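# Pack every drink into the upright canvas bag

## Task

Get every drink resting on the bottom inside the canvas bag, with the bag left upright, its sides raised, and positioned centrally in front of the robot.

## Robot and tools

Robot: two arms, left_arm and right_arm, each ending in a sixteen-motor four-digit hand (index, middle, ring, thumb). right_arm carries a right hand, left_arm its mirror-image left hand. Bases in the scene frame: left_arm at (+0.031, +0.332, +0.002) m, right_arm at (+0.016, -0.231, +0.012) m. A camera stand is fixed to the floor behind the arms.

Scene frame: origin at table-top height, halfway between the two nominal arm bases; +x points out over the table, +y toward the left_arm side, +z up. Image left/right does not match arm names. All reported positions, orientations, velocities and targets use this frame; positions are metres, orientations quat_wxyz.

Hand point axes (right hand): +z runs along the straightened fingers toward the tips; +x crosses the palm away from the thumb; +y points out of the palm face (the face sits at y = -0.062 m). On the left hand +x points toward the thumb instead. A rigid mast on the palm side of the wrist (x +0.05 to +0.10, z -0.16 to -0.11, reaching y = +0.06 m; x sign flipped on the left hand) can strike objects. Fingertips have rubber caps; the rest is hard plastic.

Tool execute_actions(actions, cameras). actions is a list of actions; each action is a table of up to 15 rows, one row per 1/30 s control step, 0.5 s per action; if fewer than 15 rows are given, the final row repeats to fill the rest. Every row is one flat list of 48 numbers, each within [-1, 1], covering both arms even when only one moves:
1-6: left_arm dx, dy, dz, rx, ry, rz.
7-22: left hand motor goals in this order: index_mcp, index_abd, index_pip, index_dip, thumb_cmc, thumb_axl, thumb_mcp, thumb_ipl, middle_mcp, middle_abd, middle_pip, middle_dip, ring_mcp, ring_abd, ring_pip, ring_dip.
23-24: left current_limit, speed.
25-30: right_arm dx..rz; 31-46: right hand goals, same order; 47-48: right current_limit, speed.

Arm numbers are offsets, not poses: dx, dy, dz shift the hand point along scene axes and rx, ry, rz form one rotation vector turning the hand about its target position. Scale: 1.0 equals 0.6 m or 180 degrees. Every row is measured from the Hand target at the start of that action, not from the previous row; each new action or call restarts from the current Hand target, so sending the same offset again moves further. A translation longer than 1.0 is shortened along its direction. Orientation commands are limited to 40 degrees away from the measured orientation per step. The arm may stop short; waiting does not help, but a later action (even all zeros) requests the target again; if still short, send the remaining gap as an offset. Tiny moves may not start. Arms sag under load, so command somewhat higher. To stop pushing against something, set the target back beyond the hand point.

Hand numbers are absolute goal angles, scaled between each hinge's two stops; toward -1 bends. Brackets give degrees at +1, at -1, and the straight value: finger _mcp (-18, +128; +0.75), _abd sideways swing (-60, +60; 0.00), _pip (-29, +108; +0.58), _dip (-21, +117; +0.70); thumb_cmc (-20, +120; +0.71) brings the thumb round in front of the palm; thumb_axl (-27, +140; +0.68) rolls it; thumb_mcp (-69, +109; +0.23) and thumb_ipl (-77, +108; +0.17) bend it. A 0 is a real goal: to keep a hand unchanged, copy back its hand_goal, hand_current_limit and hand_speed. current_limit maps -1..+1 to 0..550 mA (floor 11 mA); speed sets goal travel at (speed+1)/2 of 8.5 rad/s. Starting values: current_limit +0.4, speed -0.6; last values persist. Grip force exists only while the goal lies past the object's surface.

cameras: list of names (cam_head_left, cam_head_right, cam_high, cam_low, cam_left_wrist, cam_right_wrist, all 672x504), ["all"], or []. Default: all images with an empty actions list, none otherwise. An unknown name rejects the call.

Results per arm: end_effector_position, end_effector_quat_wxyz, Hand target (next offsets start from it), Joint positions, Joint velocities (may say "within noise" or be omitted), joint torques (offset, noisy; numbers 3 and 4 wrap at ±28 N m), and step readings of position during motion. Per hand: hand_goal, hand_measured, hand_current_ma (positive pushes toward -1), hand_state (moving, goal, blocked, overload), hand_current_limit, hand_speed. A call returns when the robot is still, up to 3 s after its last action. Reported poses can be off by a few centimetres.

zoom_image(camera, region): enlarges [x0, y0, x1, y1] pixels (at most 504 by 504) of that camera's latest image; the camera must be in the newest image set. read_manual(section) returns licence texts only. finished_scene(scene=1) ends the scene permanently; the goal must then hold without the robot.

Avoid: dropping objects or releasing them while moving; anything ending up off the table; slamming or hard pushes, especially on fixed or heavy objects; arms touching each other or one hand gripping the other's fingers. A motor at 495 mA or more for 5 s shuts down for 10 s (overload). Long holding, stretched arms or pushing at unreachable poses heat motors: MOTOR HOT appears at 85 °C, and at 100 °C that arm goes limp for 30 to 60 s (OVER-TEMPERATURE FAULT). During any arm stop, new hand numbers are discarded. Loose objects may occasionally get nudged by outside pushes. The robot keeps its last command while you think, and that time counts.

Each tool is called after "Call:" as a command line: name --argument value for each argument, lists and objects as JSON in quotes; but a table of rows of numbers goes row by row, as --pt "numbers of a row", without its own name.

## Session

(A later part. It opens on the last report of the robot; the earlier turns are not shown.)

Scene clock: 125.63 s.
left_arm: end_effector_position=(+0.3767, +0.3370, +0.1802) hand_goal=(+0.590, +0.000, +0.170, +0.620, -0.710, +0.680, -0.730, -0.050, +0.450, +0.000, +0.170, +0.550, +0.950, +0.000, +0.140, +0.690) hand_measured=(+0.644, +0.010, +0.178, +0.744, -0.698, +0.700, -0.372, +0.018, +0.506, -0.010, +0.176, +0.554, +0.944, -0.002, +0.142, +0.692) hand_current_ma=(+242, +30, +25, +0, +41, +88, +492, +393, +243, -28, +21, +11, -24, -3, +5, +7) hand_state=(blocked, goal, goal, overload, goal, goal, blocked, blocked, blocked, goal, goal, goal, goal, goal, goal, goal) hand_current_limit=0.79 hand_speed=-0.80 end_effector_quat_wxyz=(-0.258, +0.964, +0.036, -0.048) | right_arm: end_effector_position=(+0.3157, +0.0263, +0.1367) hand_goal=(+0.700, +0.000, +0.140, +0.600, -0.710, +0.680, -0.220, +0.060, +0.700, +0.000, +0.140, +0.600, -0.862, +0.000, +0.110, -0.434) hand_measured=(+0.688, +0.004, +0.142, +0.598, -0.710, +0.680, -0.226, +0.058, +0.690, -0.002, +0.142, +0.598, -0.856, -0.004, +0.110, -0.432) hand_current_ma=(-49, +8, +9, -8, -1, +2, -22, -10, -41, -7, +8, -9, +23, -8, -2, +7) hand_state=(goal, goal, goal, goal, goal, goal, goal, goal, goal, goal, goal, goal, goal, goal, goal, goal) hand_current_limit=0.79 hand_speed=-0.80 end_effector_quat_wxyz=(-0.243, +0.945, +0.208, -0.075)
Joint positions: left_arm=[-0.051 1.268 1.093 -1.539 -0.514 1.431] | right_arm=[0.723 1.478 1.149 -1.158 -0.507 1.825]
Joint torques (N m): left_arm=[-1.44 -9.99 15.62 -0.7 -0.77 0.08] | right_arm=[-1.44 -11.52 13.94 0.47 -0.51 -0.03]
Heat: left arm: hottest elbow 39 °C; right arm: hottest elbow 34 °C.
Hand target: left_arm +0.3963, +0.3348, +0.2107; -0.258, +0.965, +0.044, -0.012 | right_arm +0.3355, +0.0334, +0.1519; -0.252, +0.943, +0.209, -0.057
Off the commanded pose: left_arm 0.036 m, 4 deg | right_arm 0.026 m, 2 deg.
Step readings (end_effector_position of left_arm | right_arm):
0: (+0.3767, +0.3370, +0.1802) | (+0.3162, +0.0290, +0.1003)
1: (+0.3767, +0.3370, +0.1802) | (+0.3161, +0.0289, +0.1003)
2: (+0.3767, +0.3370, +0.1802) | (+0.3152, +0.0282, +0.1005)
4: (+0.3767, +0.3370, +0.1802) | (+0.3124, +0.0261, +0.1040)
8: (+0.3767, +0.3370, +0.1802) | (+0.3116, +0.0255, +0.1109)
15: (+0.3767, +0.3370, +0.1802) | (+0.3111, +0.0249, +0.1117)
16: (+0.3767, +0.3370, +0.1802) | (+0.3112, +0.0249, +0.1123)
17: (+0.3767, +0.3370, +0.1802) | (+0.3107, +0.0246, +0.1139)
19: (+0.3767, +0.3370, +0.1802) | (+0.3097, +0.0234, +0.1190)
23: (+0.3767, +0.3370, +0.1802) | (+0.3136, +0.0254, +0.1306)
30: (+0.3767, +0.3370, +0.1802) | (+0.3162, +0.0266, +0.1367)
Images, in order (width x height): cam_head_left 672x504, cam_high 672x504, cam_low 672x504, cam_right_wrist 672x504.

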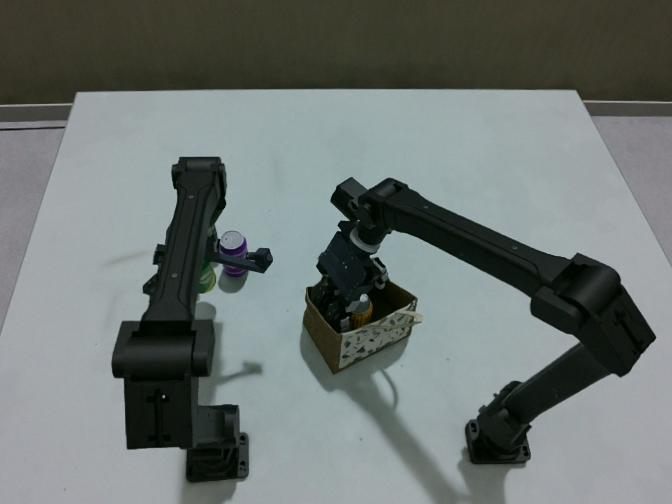

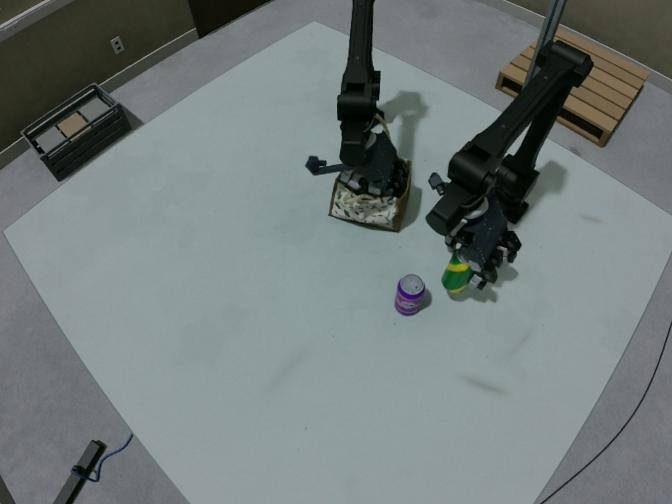

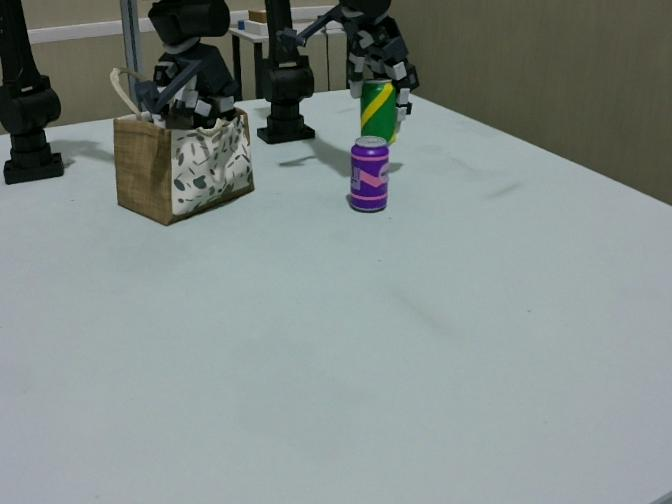

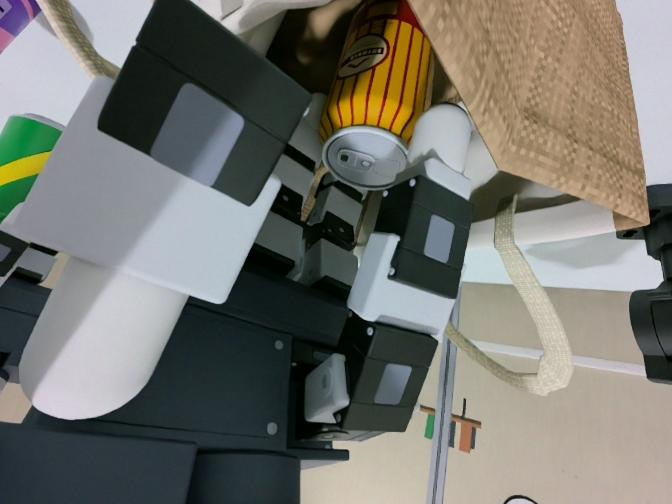

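Call:
execute_actions --actions '[[[0,0,0,0,0,0,0.59,0,0.17,0.62,-0.71,0.68,-0.73,-0.05,0.45,0,0.17,0.55,0.95,0,0.14,0.69,0.79,-0.8, 0.0,0.0,0.07,0,0,0,0.70,0,0.14,0.6,-0.71,0.68,-0.22,0.06,0.70,0,0.14,0.6,-0.863,0,0.11,-0.435,0.79,-0.8]],[[0,0,0,0,0,0,0.59,0,0.17,0.62,-0.71,0.68,-0.73,-0.05,0.45,0,0.17,0.55,0.95,0,0.14,0.69,0.79,-0.8, 0.0,0.0,0.07,0,0,0,0.70,0,0.14,0.6,-0.71,0.68,-0.22,0.06,0.70,0,0.14,0.6,-0.863,0,0.11,-0.435,0.79,-0.8]],[[0,0,0,0,0,0,0.59,0,0.17,0.62,-0.71,0.68,-0.73,-0.05,0.45,0,0.17,0.55,0.95,0,0.14,0.69,0.79,-0.8, 0.0,0.0,0.07,0,0,0,0.70,0,0.14,0.6,-0.71,0.68,-0.22,0.06,0.70,0,0.14,0.6,-0.863,0,0.11,-0.435,0.79,-0.8]]]' --cameras '["cam_head_left","cam_high","cam_low","cam_right_wrist"]'

Call:
zoom_image --camera "cam_head_left" --region '[270, 220, 450, 400]'

Call:
zoom_image --camera "cam_low" --region '[80, 0, 290, 240]'

Call:
zoom_image --camera "cam_high" --region '[300, 100, 450, 250]'

Scene clock: 127.93 s.
left_arm: end_effector_position=(+0.3767, +0.3370, +0.1802) hand_goal=(+0.590, +0.000, +0.170, +0.620, -0.710, +0.680, -0.730, -0.050, +0.450, +0.000, +0.170, +0.550, +0.950, +0.000, +0.140, +0.690) hand_measured=(+0.644, +0.010, +0.178, +0.744, -0.698, +0.700, -0.372, +0.018, +0.506, -0.010, +0.176, +0.554, +0.944, -0.002, +0.142, +0.692) hand_current_ma=(+242, +30, +25, +0, +41, +88, +492, +393, +243, -28, +21, +11, -24, -3, +5, +7) hand_state=(blocked, goal, goal, overload, goal, goal, blocked, blocked, blocked, goal, goal, goal, goal, goal, goal, goal) hand_current_limit=0.79 hand_speed=-0.80 end_effector_quat_wxyz=(-0.258, +0.964, +0.036, -0.048) | right_arm: end_effector_position=(+0.3204, +0.0299, +0.2589) hand_goal=(+0.700, +0.000, +0.140, +0.600, -0.710, +0.680, -0.220, +0.060, +0.700, +0.000, +0.140, +0.600, -0.862, +0.000, +0.110, -0.434) hand_measured=(+0.690, +0.002, +0.142, +0.598, -0.710, +0.680, -0.226, +0.058, +0.690, -0.002, +0.142, +0.598, -0.854, -0.004, +0.110, -0.432) hand_current_ma=(-38, +7, +9, -8, -1, +2, -22, -10, -39, -7, +8, -9, +28, -8, -1, +7) hand_state=(goal, goal, goal, goal, goal, goal, goal, goal, goal, goal, goal, goal, goal, goal, goal, goal) hand_current_limit=0.79 hand_speed=-0.80 end_effector_quat_wxyz=(-0.241, +0.945, +0.207, -0.078)
Joint positions: left_arm=[-0.051 1.268 1.093 -1.539 -0.514 1.431] | right_arm=[0.723 1.445 1.439 -1.488 -0.507 1.825]
Joint torques (N m): left_arm=[-1.38 -10.05 15.64 -0.72 -0.77 0.08] | right_arm=[-0.62 -11.63 14.57 0.46 -0.47 -0.01]
Heat: left arm: hottest elbow 39 °C; right arm: hottest elbow 34 °C.
Hand target: left_arm +0.3963, +0.3348, +0.2107; -0.258, +0.965, +0.044, -0.012 | right_arm +0.3355, +0.0333, +0.2779; -0.252, +0.943, +0.209, -0.057
Off the commanded pose: left_arm 0.036 m, 4 deg | right_arm 0.024 m, 3 deg.
Step readings (end_effector_position of left_arm | right_arm):
0: (+0.3767, +0.3370, +0.1802) | (+0.3156, +0.0262, +0.1368)
1: (+0.3767, +0.3370, +0.1802) | (+0.3156, +0.0262, +0.1372)
2: (+0.3767, +0.3370, +0.1802) | (+0.3145, +0.0253, +0.1387)
4: (+0.3767, +0.3370, +0.1802) | (+0.3123, +0.0235, +0.1449)
8: (+0.3767, +0.3370, +0.1802) | (+0.3156, +0.0262, +0.1615)
15: (+0.3767, +0.3370, +0.1802) | (+0.3185, +0.0284, +0.1747)
16: (+0.3767, +0.3370, +0.1802) | (+0.3181, +0.0281, +0.1750)
17: (+0.3767, +0.3370, +0.1802) | (+0.3167, +0.0270, +0.1765)
19: (+0.3767, +0.3370, +0.1802) | (+0.3138, +0.0247, +0.1830)
23: (+0.3767, +0.3370, +0.1802) | (+0.3171, +0.0273, +0.2018)
30: (+0.3767, +0.3370, +0.1802) | (+0.3200, +0.0296, +0.2171)
31: (+0.3767, +0.3370, +0.1802) | (+0.3195, +0.0292, +0.2174)
32: (+0.3767, +0.3370, +0.1802) | (+0.3181, +0.0282, +0.2190)
34: (+0.3767, +0.3370, +0.1802) | (+0.3152, +0.0258, +0.2260)
38: (+0.3767, +0.3370, +0.1802) | (+0.3191, +0.0289, +0.2464)
45: (+0.3767, +0.3370, +0.1802) | (+0.3213, +0.0306, +0.2588)
Images, in order (width x height): cam_head_left 672x504, cam_high 672x504, cam_low 672x504, cam_right_wrist 672x504.

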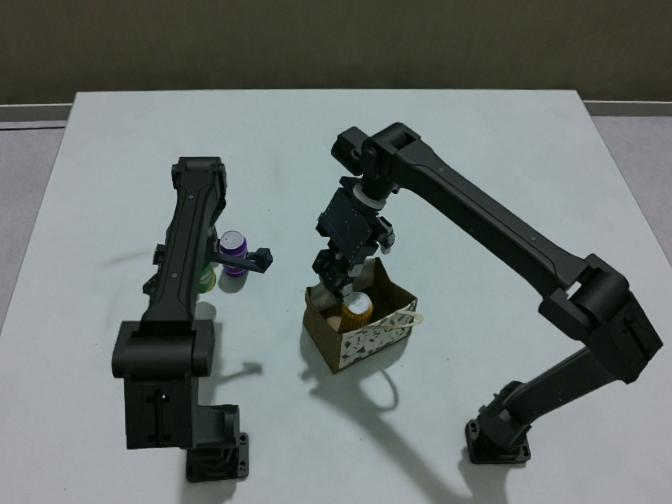

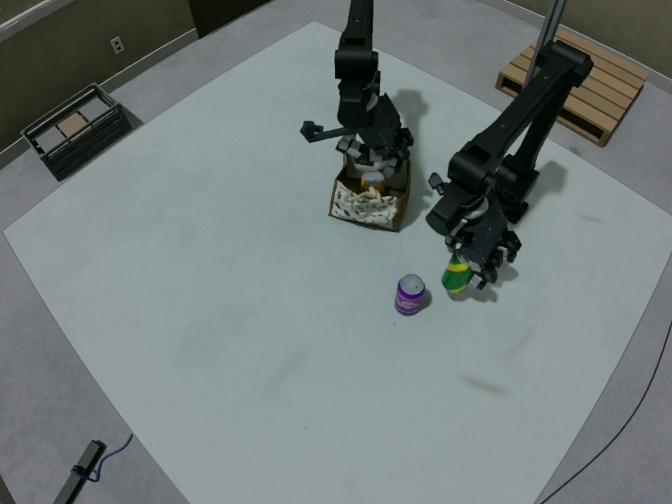

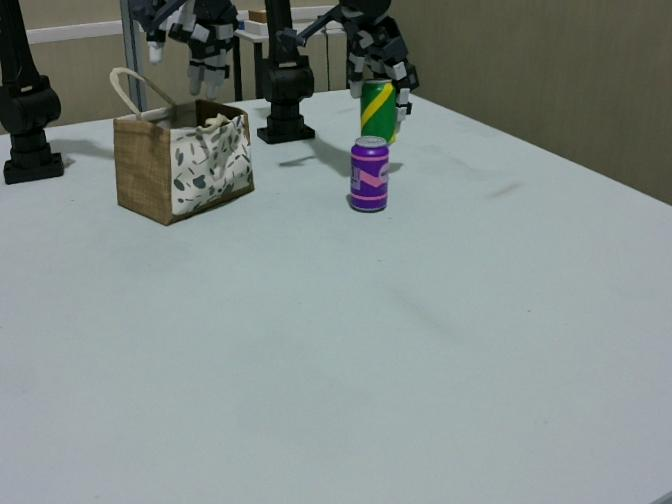

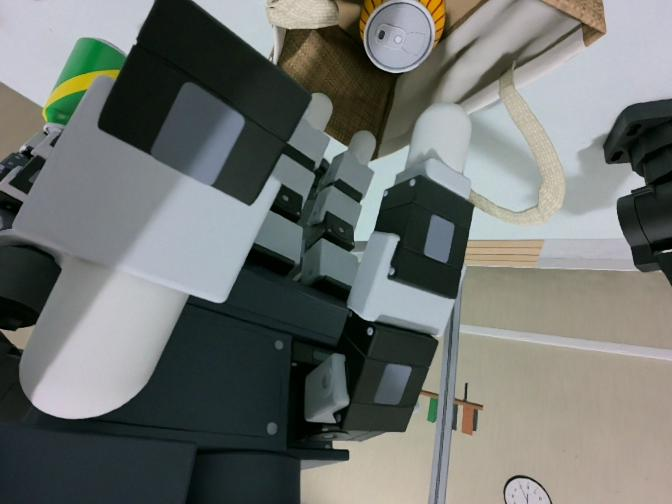

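Scaled by 2.800.

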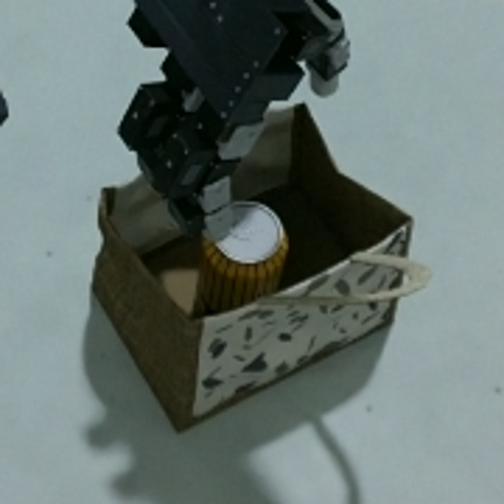

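Scaled by 2.100.

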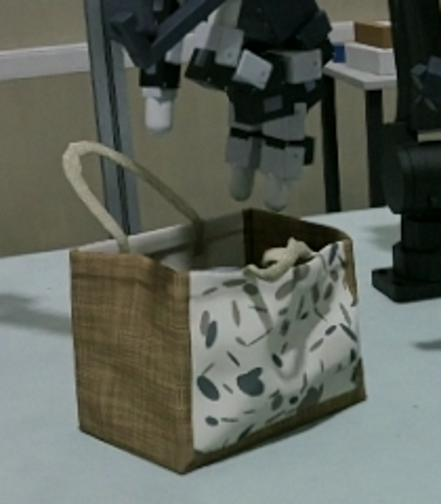

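Scaled by 3.360.

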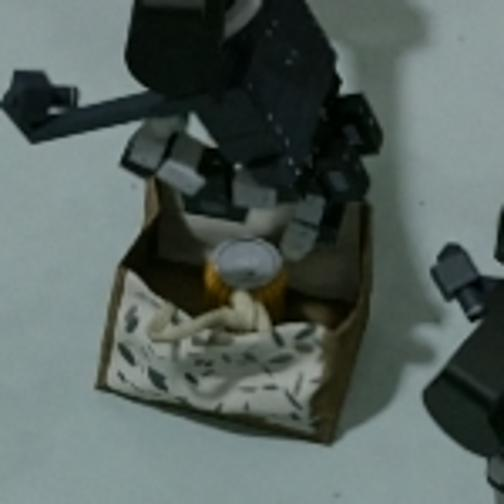

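Call:
execute_actions --actions '[[[0,0,0,0,0,0,0.59,0,0.17,0.62,-0.71,0.68,-0.73,-0.05,0.45,0,0.17,0.55,0.95,0,0.14,0.69,0.79,-0.8, 0.04,-0.02,0.05,0,0,0.05,0.60,0,0.5,0.7,-0.3,0.68,0.1,0.1,0.60,0,0.5,0.7,-0.863,0,0.11,-0.435,0.79,-0.6]],[[0,0,0,0,0,0,0.59,0,0.17,0.62,-0.71,0.68,-0.73,-0.05,0.45,0,0.17,0.55,0.95,0,0.14,0.69,0.79,-0.8, 0.05,-0.035,0.0,0,0,0.07,0.3,0,0.942,0.913,0.3,0.68,0.23,0.17,0.3,0,0.942,0.913,-0.863,0,0.11,-0.435,0.79,-0.6]],[[0,0,0,0,0,0,0.59,0,0.17,0.62,-0.71,0.68,-0.73,-0.05,0.45,0,0.17,0.55,0.95,0,0.14,0.69,0.79,-0.8, 0.05,-0.04,0.0,0,0,0.07,0.137,0,0.942,0.913,0.71,0.68,0.23,0.17,0.137,0,0.942,0.913,-0.863,0,0.11,-0.435,0.79,-0.6]],[[0,0,0,0,0,0,0.59,0,0.17,0.62,-0.71,0.68,-0.73,-0.05,0.45,0,0.17,0.55,0.95,0,0.14,0.69,0.79,-0.8, 0.01,-0.005,0.0,0,0,0.0,0.137,0,0.942,0.913,0.71,0.68,0.23,0.17,0.137,0,0.942,0.913,-0.863,0,0.11,-0.435,0.79,-0.6]]]' --cameras '["cam_head_left","cam_high","cam_low","cam_right_wrist"]'

Call:
zoom_image --camera "cam_head_left" --region '[270, 220, 450, 400]'

Call:
zoom_image --camera "cam_low" --region '[80, 0, 290, 240]'

Call:
zoom_image --camera "cam_high" --region '[300, 100, 450, 250]'

Scene clock: 134.43 s.
left_arm: end_effector_position=(+0.3767, +0.3370, +0.1802) hand_goal=(+0.590, +0.000, +0.170, +0.620, -0.710, +0.680, -0.730, -0.050, +0.450, +0.000, +0.170, +0.550, +0.950, +0.000, +0.140, +0.690) hand_measured=(+0.644, +0.010, +0.178, +0.744, -0.698, +0.700, -0.372, +0.018, +0.506, -0.010, +0.176, +0.554, +0.944, -0.002, +0.142, +0.692) hand_current_ma=(+242, +30, +25, +0, +41, +88, +492, +393, +243, -28, +21, +11, -24, -3, +5, +7) hand_state=(blocked, goal, goal, overload, goal, goal, blocked, blocked, blocked, goal, goal, goal, goal, goal, goal, goal) hand_current_limit=0.79 hand_speed=-0.80 end_effector_quat_wxyz=(-0.258, +0.964, +0.036, -0.048) | right_arm: end_effector_position=(+0.4201, -0.0216, +0.2969) hand_goal=(+0.138, +0.000, +0.942, +0.914, +0.710, +0.680, +0.230, +0.170, +0.138, +0.000, +0.942, +0.914, -0.862, +0.000, +0.110, -0.434) hand_measured=(+0.142, +0.002, +0.938, +0.910, +0.700, +0.680, +0.220, +0.166, +0.142, -0.002, +0.938, +0.910, -0.854, -0.002, +0.110, -0.432) hand_current_ma=(+10, +6, -13, -9, -33, +2, -48, -17, +11, -5, -13, -10, +28, -7, -1, +7) hand_state=(goal, goal, goal, goal, goal, goal, goal, goal, goal, goal, goal, goal, goal, goal, goal, goal) hand_current_limit=0.79 hand_speed=-0.60 end_effector_quat_wxyz=(-0.203, +0.865, +0.459, -0.001)
Joint positions: left_arm=[-0.051 1.268 1.093 -1.539 -0.514 1.431] | right_arm=[0.557 1.481 1.582 -1.669 -0.41 1.095]
Joint torques (N m): left_arm=[-1.32 -9.99 15.62 -0.73 -0.76 0.08] | right_arm=[-0.85 -13.63 11.43 0.32 -0.16 -0.07]
Heat: left arm: hottest elbow 39 °C; right arm: hottest elbow 35 °C.
Hand target: left_arm +0.3963, +0.3348, +0.2107; -0.258, +0.965, +0.044, -0.012 | right_arm +0.4254, -0.0267, +0.3079; -0.224, +0.840, +0.477, -0.128
Off the commanded pose: left_arm 0.036 m, 4 deg | right_arm 0.013 m, 15 deg.
joint sent to its limit (right arm) — joint 4 (wrist pitch), lower limit. The joint targets are off in orientation, not in position.
Step readings (end_effector_position of left_arm | right_arm):
0: (+0.3767, +0.3370, +0.1802) | (+0.3203, +0.0299, +0.2589)
1: (+0.3767, +0.3370, +0.1802) | (+0.3205, +0.0296, +0.2594)
2: (+0.3767, +0.3370, +0.1802) | (+0.3200, +0.0281, +0.2614)
4: (+0.3767, +0.3370, +0.1802) | (+0.3213, +0.0243, +0.2690)
8: (+0.3767, +0.3370, +0.1802) | (+0.3349, +0.0185, +0.2890)
15: (+0.3767, +0.3370, +0.1802) | (+0.3432, +0.0157, +0.2991)
16: (+0.3767, +0.3370, +0.1802) | (+0.3437, +0.0157, +0.2984)
17: (+0.3767, +0.3370, +0.1802) | (+0.3464, +0.0148, +0.2976)
19: (+0.3767, +0.3370, +0.1802) | (+0.3529, +0.0126, +0.2967)
23: (+0.3767, +0.3370, +0.1802) | (+0.3683, +0.0034, +0.2959)
30: (+0.3767, +0.3370, +0.1802) | (+0.3788, -0.0011, +0.2955)
31: (+0.3767, +0.3370, +0.1802) | (+0.3796, -0.0012, +0.2955)
32: (+0.3767, +0.3370, +0.1802) | (+0.3827, -0.0029, +0.2954)
34: (+0.3767, +0.3370, +0.1802) | (+0.3895, -0.0060, +0.2954)
38: (+0.3767, +0.3370, +0.1802) | (+0.4052, -0.0169, +0.2957)
45: (+0.3767, +0.3370, +0.1802) | (+0.4155, -0.0216, +0.2965)
46: (+0.3767, +0.3370, +0.1802) | (+0.4160, -0.0215, +0.2965)
47: (+0.3767, +0.3370, +0.1802) | (+0.4166, -0.0215, +0.2966)
49: (+0.3767, +0.3370, +0.1802) | (+0.4175, -0.0215, +0.2967)
53: (+0.3767, +0.3370, +0.1802) | (+0.4191, -0.0219, +0.2968)
60: (+0.3767, +0.3370, +0.1802) | (+0.4199, -0.0217, +0.2969)
Images, in order (width x height): cam_head_left 672x504, cam_high 672x504, cam_low 672x504, cam_right_wrist 672x504.

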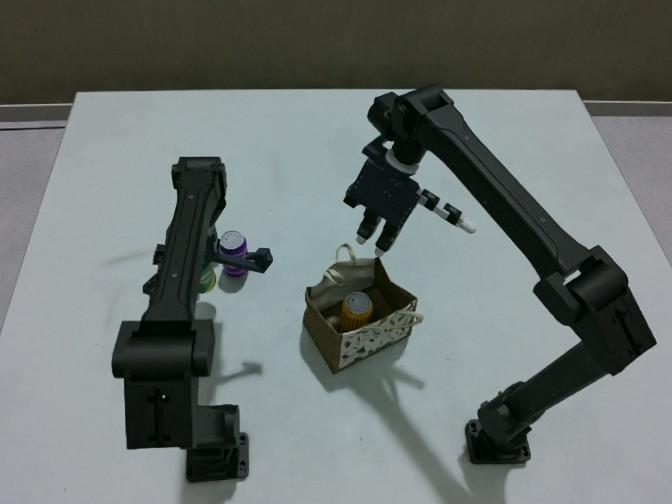

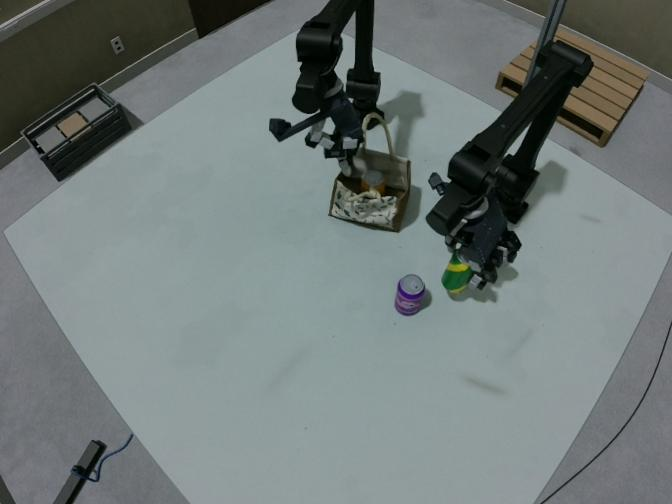

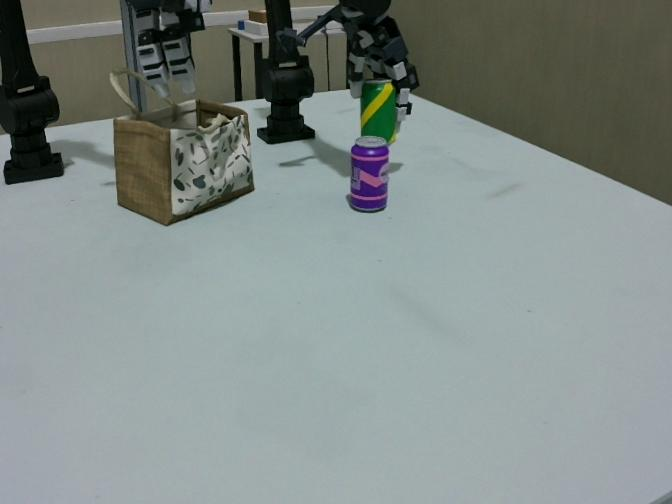

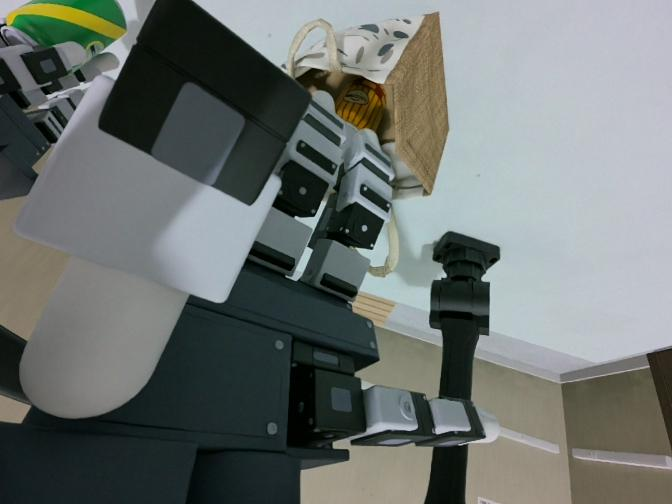

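Scaled by 2.800.

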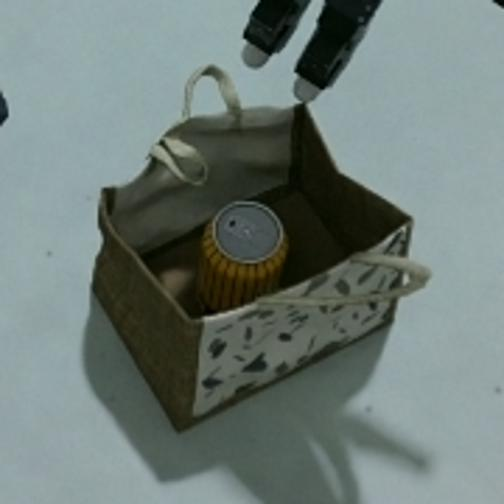

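Scaled by 2.100.

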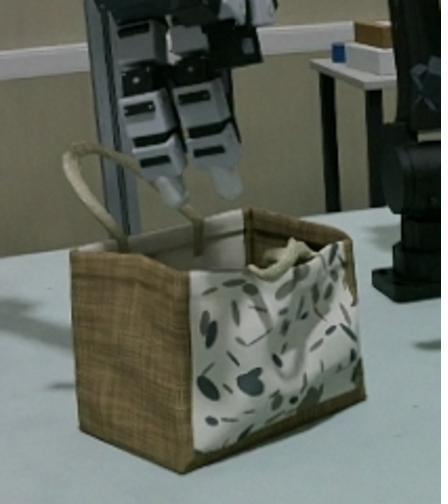

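Scaled by 3.360.

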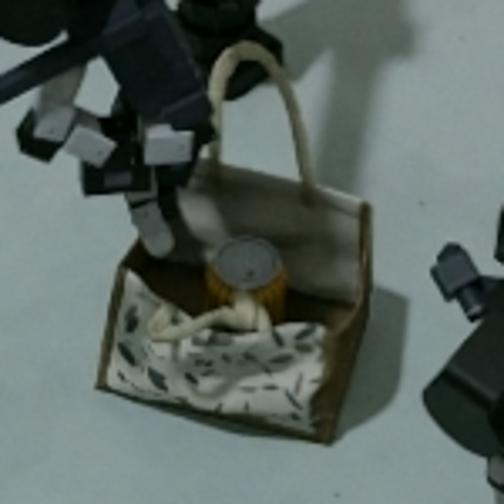

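Call:
execute_actions --actions '[[[0,0,0,0,0,0,0.59,0,0.17,0.62,-0.71,0.68,-0.73,-0.05,0.45,0,0.17,0.55,0.95,0,0.14,0.69,0.79,-0.8, -0.008,-0.004,-0.08,0,0,0.0,0.137,0,0.942,0.913,0.71,0.68,0.23,0.17,0.137,0,0.942,0.913,-0.863,0,0.11,-0.435,0.79,-0.6]]]' --cameras '["cam_head_left","cam_high","cam_low","cam_right_wrist"]'

Call:
zoom_image --camera "cam_head_left" --region '[270, 200, 450, 380]'

Call:
zoom_image --camera "cam_low" --region '[80, 0, 290, 240]'

Call:
zoom_image --camera "cam_high" --region '[300, 100, 450, 250]'

Scene clock: 136.13 s.
left_arm: end_effector_position=(+0.3767, +0.3370, +0.1802) hand_goal=(+0.590, +0.000, +0.170, +0.620, -0.710, +0.680, -0.730, -0.050, +0.450, +0.000, +0.170, +0.550, +0.950, +0.000, +0.140, +0.690) hand_measured=(+0.644, +0.010, +0.178, +0.744, -0.698, +0.700, -0.372, +0.018, +0.506, -0.010, +0.176, +0.554, +0.944, -0.002, +0.142, +0.692) hand_current_ma=(+242, +30, +25, +0, +41, +88, +492, +393, +243, -28, +21, +11, -24, -3, +5, +7) hand_state=(blocked, goal, goal, overload, goal, goal, blocked, blocked, blocked, goal, goal, goal, goal, goal, goal, goal) hand_current_limit=0.79 hand_speed=-0.80 end_effector_quat_wxyz=(-0.258, +0.964, +0.036, -0.048) | right_arm: end_effector_position=(+0.4184, -0.0221, +0.2643) hand_goal=(+0.138, +0.000, +0.942, +0.914, +0.710, +0.680, +0.230, +0.170, +0.138, +0.000, +0.942, +0.914, -0.862, +0.000, +0.110, -0.434) hand_measured=(+0.142, +0.002, +0.938, +0.910, +0.702, +0.680, +0.220, +0.166, +0.142, -0.002, +0.938, +0.910, -0.854, -0.002, +0.110, -0.432) hand_current_ma=(+10, +6, -12, -9, -31, +2, -48, -17, +11, -5, -12, -10, +28, -7, -1, +7) hand_state=(goal, goal, goal, goal, goal, goal, goal, goal, goal, goal, goal, goal, goal, goal, goal, goal) hand_current_limit=0.79 hand_speed=-0.60 end_effector_quat_wxyz=(-0.207, +0.857, +0.471, -0.035)
Joint positions: left_arm=[-0.051 1.268 1.093 -1.539 -0.514 1.431] | right_arm=[0.553 1.517 1.537 -1.669 -0.416 1.044]
Joint torques (N m): left_arm=[-1.38 -9.93 15.62 -0.72 -0.77 0.08] | right_arm=[-1.2 -12.98 9.37 0.34 -0.28 -0.04]
Heat: left arm: hottest elbow 40 °C; right arm: hottest elbow 35 °C.
Hand target: left_arm +0.3963, +0.3348, +0.2107; -0.258, +0.965, +0.044, -0.012 | right_arm +0.4207, -0.0291, +0.2599; -0.224, +0.840, +0.477, -0.128
Off the commanded pose: left_arm 0.036 m, 4 deg | right_arm 0.009 m, 11 deg.
joint sent to its limit (right arm) — joint 4 (wrist pitch), lower limit. The joint targets are off in orientation, not in position.
Step readings (end_effector_position of left_arm | right_arm):
0: (+0.3767, +0.3370, +0.1802) | (+0.4202, -0.0216, +0.2969)
1: (+0.3767, +0.3370, +0.1802) | (+0.4202, -0.0216, +0.2969)
2: (+0.3767, +0.3370, +0.1802) | (+0.4204, -0.0214, +0.2969)
4: (+0.3767, +0.3370, +0.1802) | (+0.4194, -0.0211, +0.2941)
8: (+0.3767, +0.3370, +0.1802) | (+0.4164, -0.0231, +0.2808)
15: (+0.3767, +0.3370, +0.1802) | (+0.4180, -0.0225, +0.2646)
Images, in order (width x height): cam_head_left 672x504, cam_high 672x504, cam_low 672x504, cam_right_wrist 672x504.

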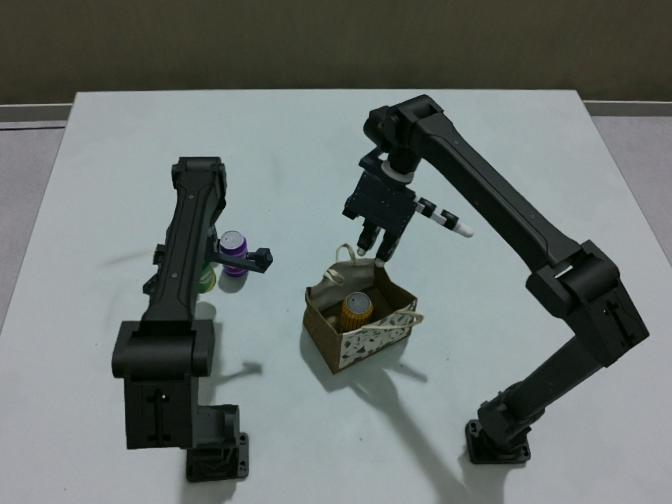

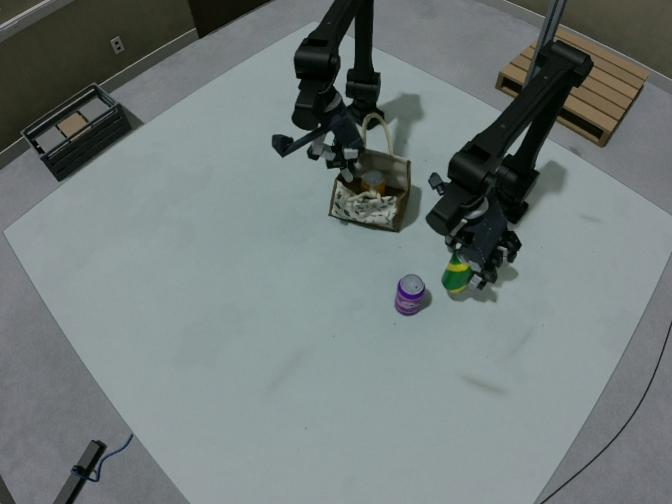

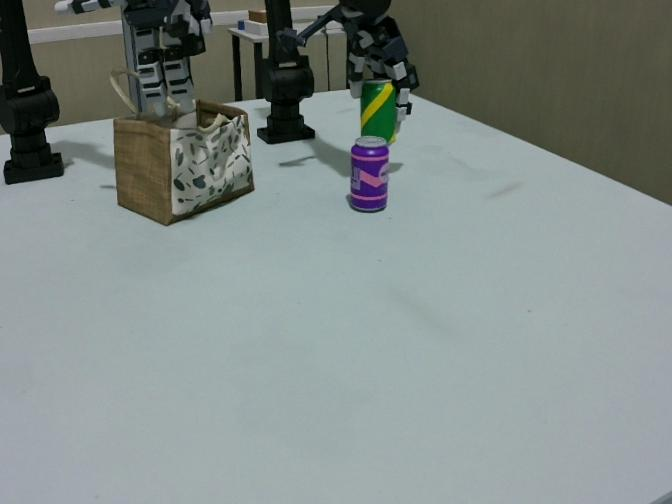

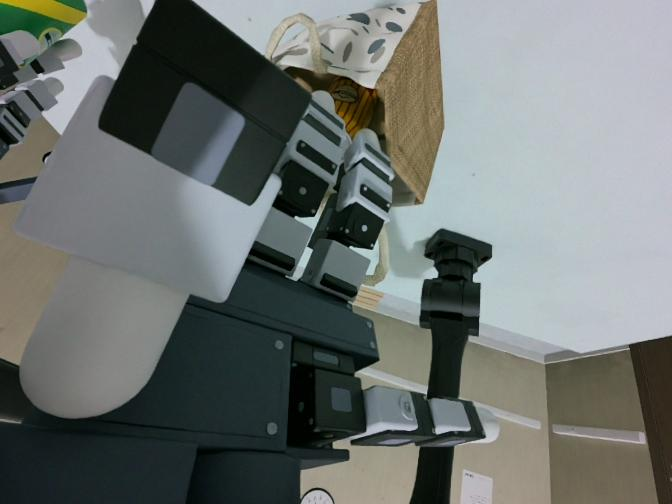

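Scaled by 2.800.

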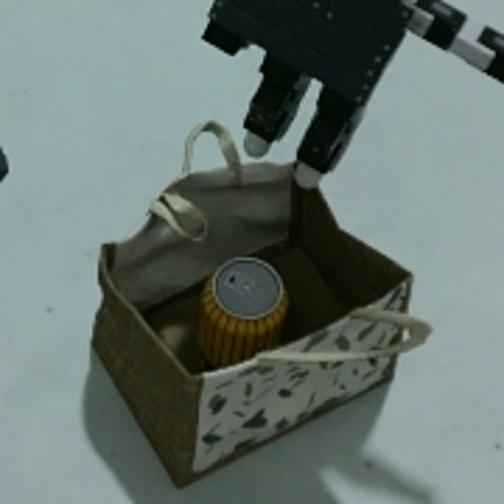

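Scaled by 2.100.

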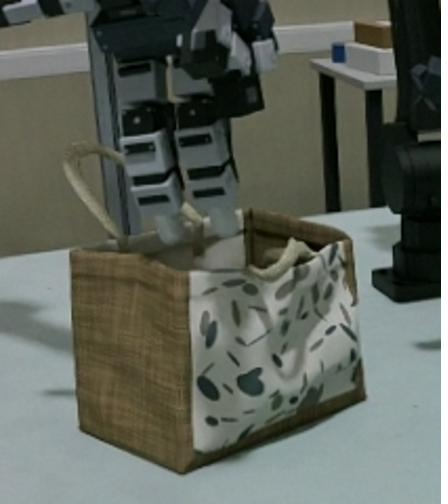

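Scaled by 3.360.

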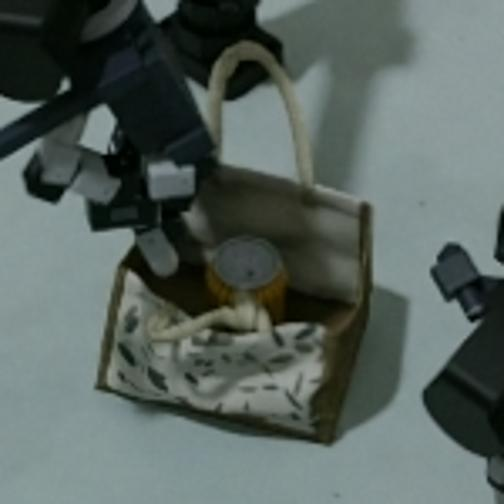

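Call:
execute_actions --actions '[[[0,0,0,0,0,0,0.59,0,0.17,0.62,-0.71,0.68,-0.73,-0.05,0.45,0,0.17,0.55,0.95,0,0.14,0.69,0.79,-0.8, -0.02,-0.023,0,0,0,0.0,0.137,0,0.942,0.913,0.71,0.68,0.23,0.17,0.137,0,0.942,0.913,-0.863,0,0.11,-0.435,0.79,-0.6]],[[0,0,0,0,0,0,0.59,0,0.17,0.62,-0.71,0.68,-0.73,-0.05,0.45,0,0.17,0.55,0.95,0,0.14,0.69,0.79,-0.8, 0,0,-0.06,0,0,0.0,0.137,0,0.942,0.913,0.71,0.68,0.23,0.17,0.137,0,0.942,0.913,-0.863,0,0.11,-0.435,0.79,-0.6]]]' --cameras '["cam_head_left","cam_high","cam_low","cam_right_wrist"]'

Call:
zoom_image --camera "cam_head_left" --region '[270, 200, 450, 380]'

Call:
zoom_image --camera "cam_low" --region '[80, 0, 290, 240]'

Call:
zoom_image --camera "cam_high" --region '[300, 100, 450, 250]'

Scene clock: 138.60 s.
left_arm: end_effector_position=(+0.3767, +0.3370, +0.1802) hand_goal=(+0.590, +0.000, +0.170, +0.620, -0.710, +0.680, -0.730, -0.050, +0.450, +0.000, +0.170, +0.550, +0.950, +0.000, +0.140, +0.690) hand_measured=(+0.644, +0.010, +0.178, +0.744, -0.698, +0.700, -0.372, +0.018, +0.506, -0.010, +0.176, +0.554, +0.944, -0.002, +0.142, +0.692) hand_current_ma=(+242, +30, +25, +0, +41, +88, +492, +393, +243, -28, +21, +11, -24, -3, +5, +7) hand_state=(blocked, goal, goal, overload, goal, goal, blocked, blocked, blocked, goal, goal, goal, goal, goal, goal, goal) hand_current_limit=0.79 hand_speed=-0.80 end_effector_quat_wxyz=(-0.258, +0.964, +0.036, -0.048) | right_arm: end_effector_position=(+0.4062, -0.0343, +0.2367) hand_goal=(+0.138, +0.000, +0.942, +0.914, +0.710, +0.680, +0.230, +0.170, +0.138, +0.000, +0.942, +0.914, -0.862, +0.000, +0.110, -0.434) hand_measured=(+0.154, -0.008, +0.956, +0.922, +0.702, +0.680, +0.220, +0.166, +0.142, -0.002, +0.938, +0.910, -0.854, -0.002, +0.110, -0.432) hand_current_ma=(+60, -23, +51, +26, -30, +2, -47, -17, +11, -5, -12, -10, +28, -7, -1, +7) hand_state=(goal, goal, goal, goal, goal, goal, goal, goal, goal, goal, goal, goal, goal, goal, goal, goal) hand_current_limit=0.79 hand_speed=-0.60 end_effector_quat_wxyz=(-0.213, +0.850, +0.477, -0.064)
Joint positions: left_arm=[-0.051 1.268 1.093 -1.539 -0.514 1.431] | right_arm=[0.536 1.516 1.464 -1.671 -0.423 0.994]
Joint torques (N m): left_arm=[-1.38 -9.99 15.64 -0.7 -0.77 0.08] | right_arm=[-1.26 -11.22 8.4 0.25 -0.06 -0.11]
Heat: left arm: hottest elbow 40 °C; right arm: hottest elbow 35 °C.
Hand target: left_arm +0.3963, +0.3348, +0.2107; -0.258, +0.965, +0.044, -0.012 | right_arm +0.4087, -0.0428, +0.2239; -0.224, +0.840, +0.477, -0.128
Off the commanded pose: left_arm 0.036 m, 4 deg | right_arm 0.016 m, 8 deg.
joint sent to its limit (right arm) — joint 4 (wrist pitch), lower limit. The joint targets are off in orientation, not in position.
Step readings (end_effector_position of left_arm | right_arm):
0: (+0.3767, +0.3370, +0.1802) | (+0.4184, -0.0221, +0.2643)
1: (+0.3767, +0.3370, +0.1802) | (+0.4184, -0.0221, +0.2641)
2: (+0.3767, +0.3370, +0.1802) | (+0.4179, -0.0225, +0.2634)
4: (+0.3767, +0.3370, +0.1802) | (+0.4154, -0.0248, +0.2605)
8: (+0.3767, +0.3370, +0.1802) | (+0.4097, -0.0320, +0.2545)
15: (+0.3767, +0.3370, +0.1802) | (+0.4092, -0.0347, +0.2564)
16: (+0.3767, +0.3370, +0.1802) | (+0.4092, -0.0347, +0.2567)
17: (+0.3767, +0.3370, +0.1802) | (+0.4090, -0.0347, +0.2560)
19: (+0.3767, +0.3370, +0.1802) | (+0.4075, -0.0351, +0.2527)
23: (+0.3767, +0.3370, +0.1802) | (+0.4053, -0.0355, +0.2422)
30: (+0.3767, +0.3370, +0.1802) | (+0.4060, -0.0344, +0.2368)
Images, in order (width x height): cam_head_left 672x504, cam_high 672x504, cam_low 672x504, cam_right_wrist 672x504.

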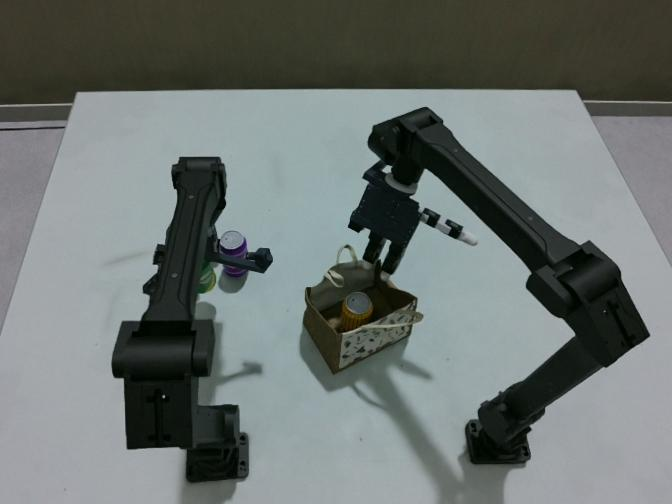

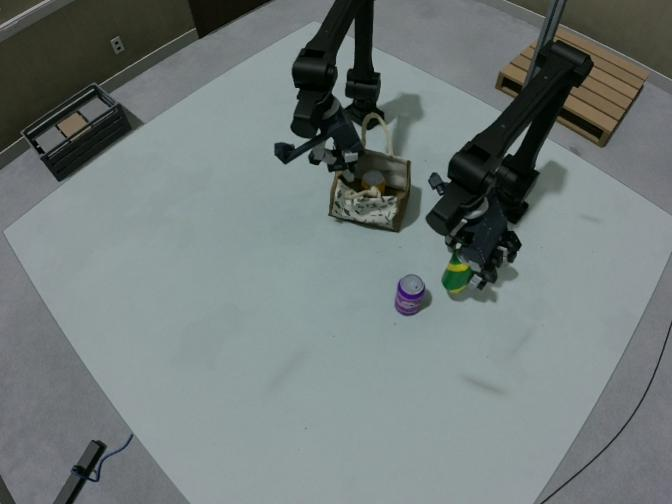

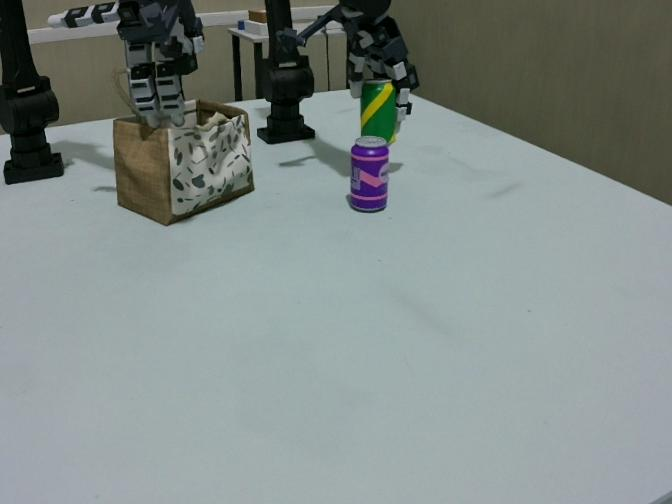

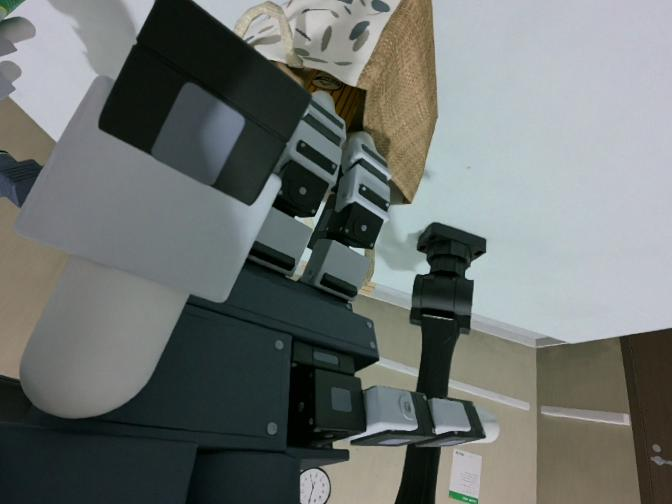

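Scaled by 2.800.

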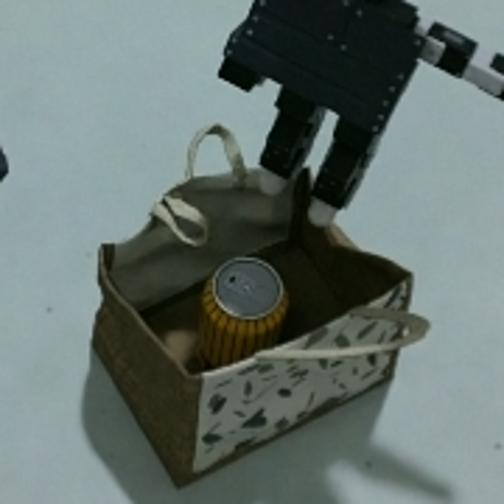

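Scaled by 2.100.

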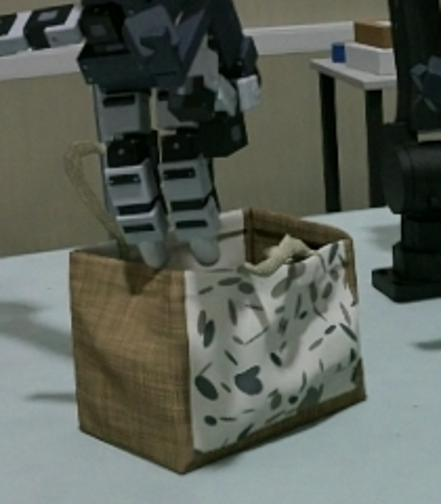

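Scaled by 3.360.

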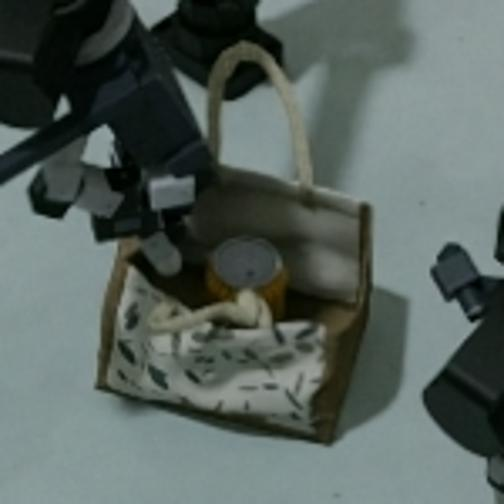

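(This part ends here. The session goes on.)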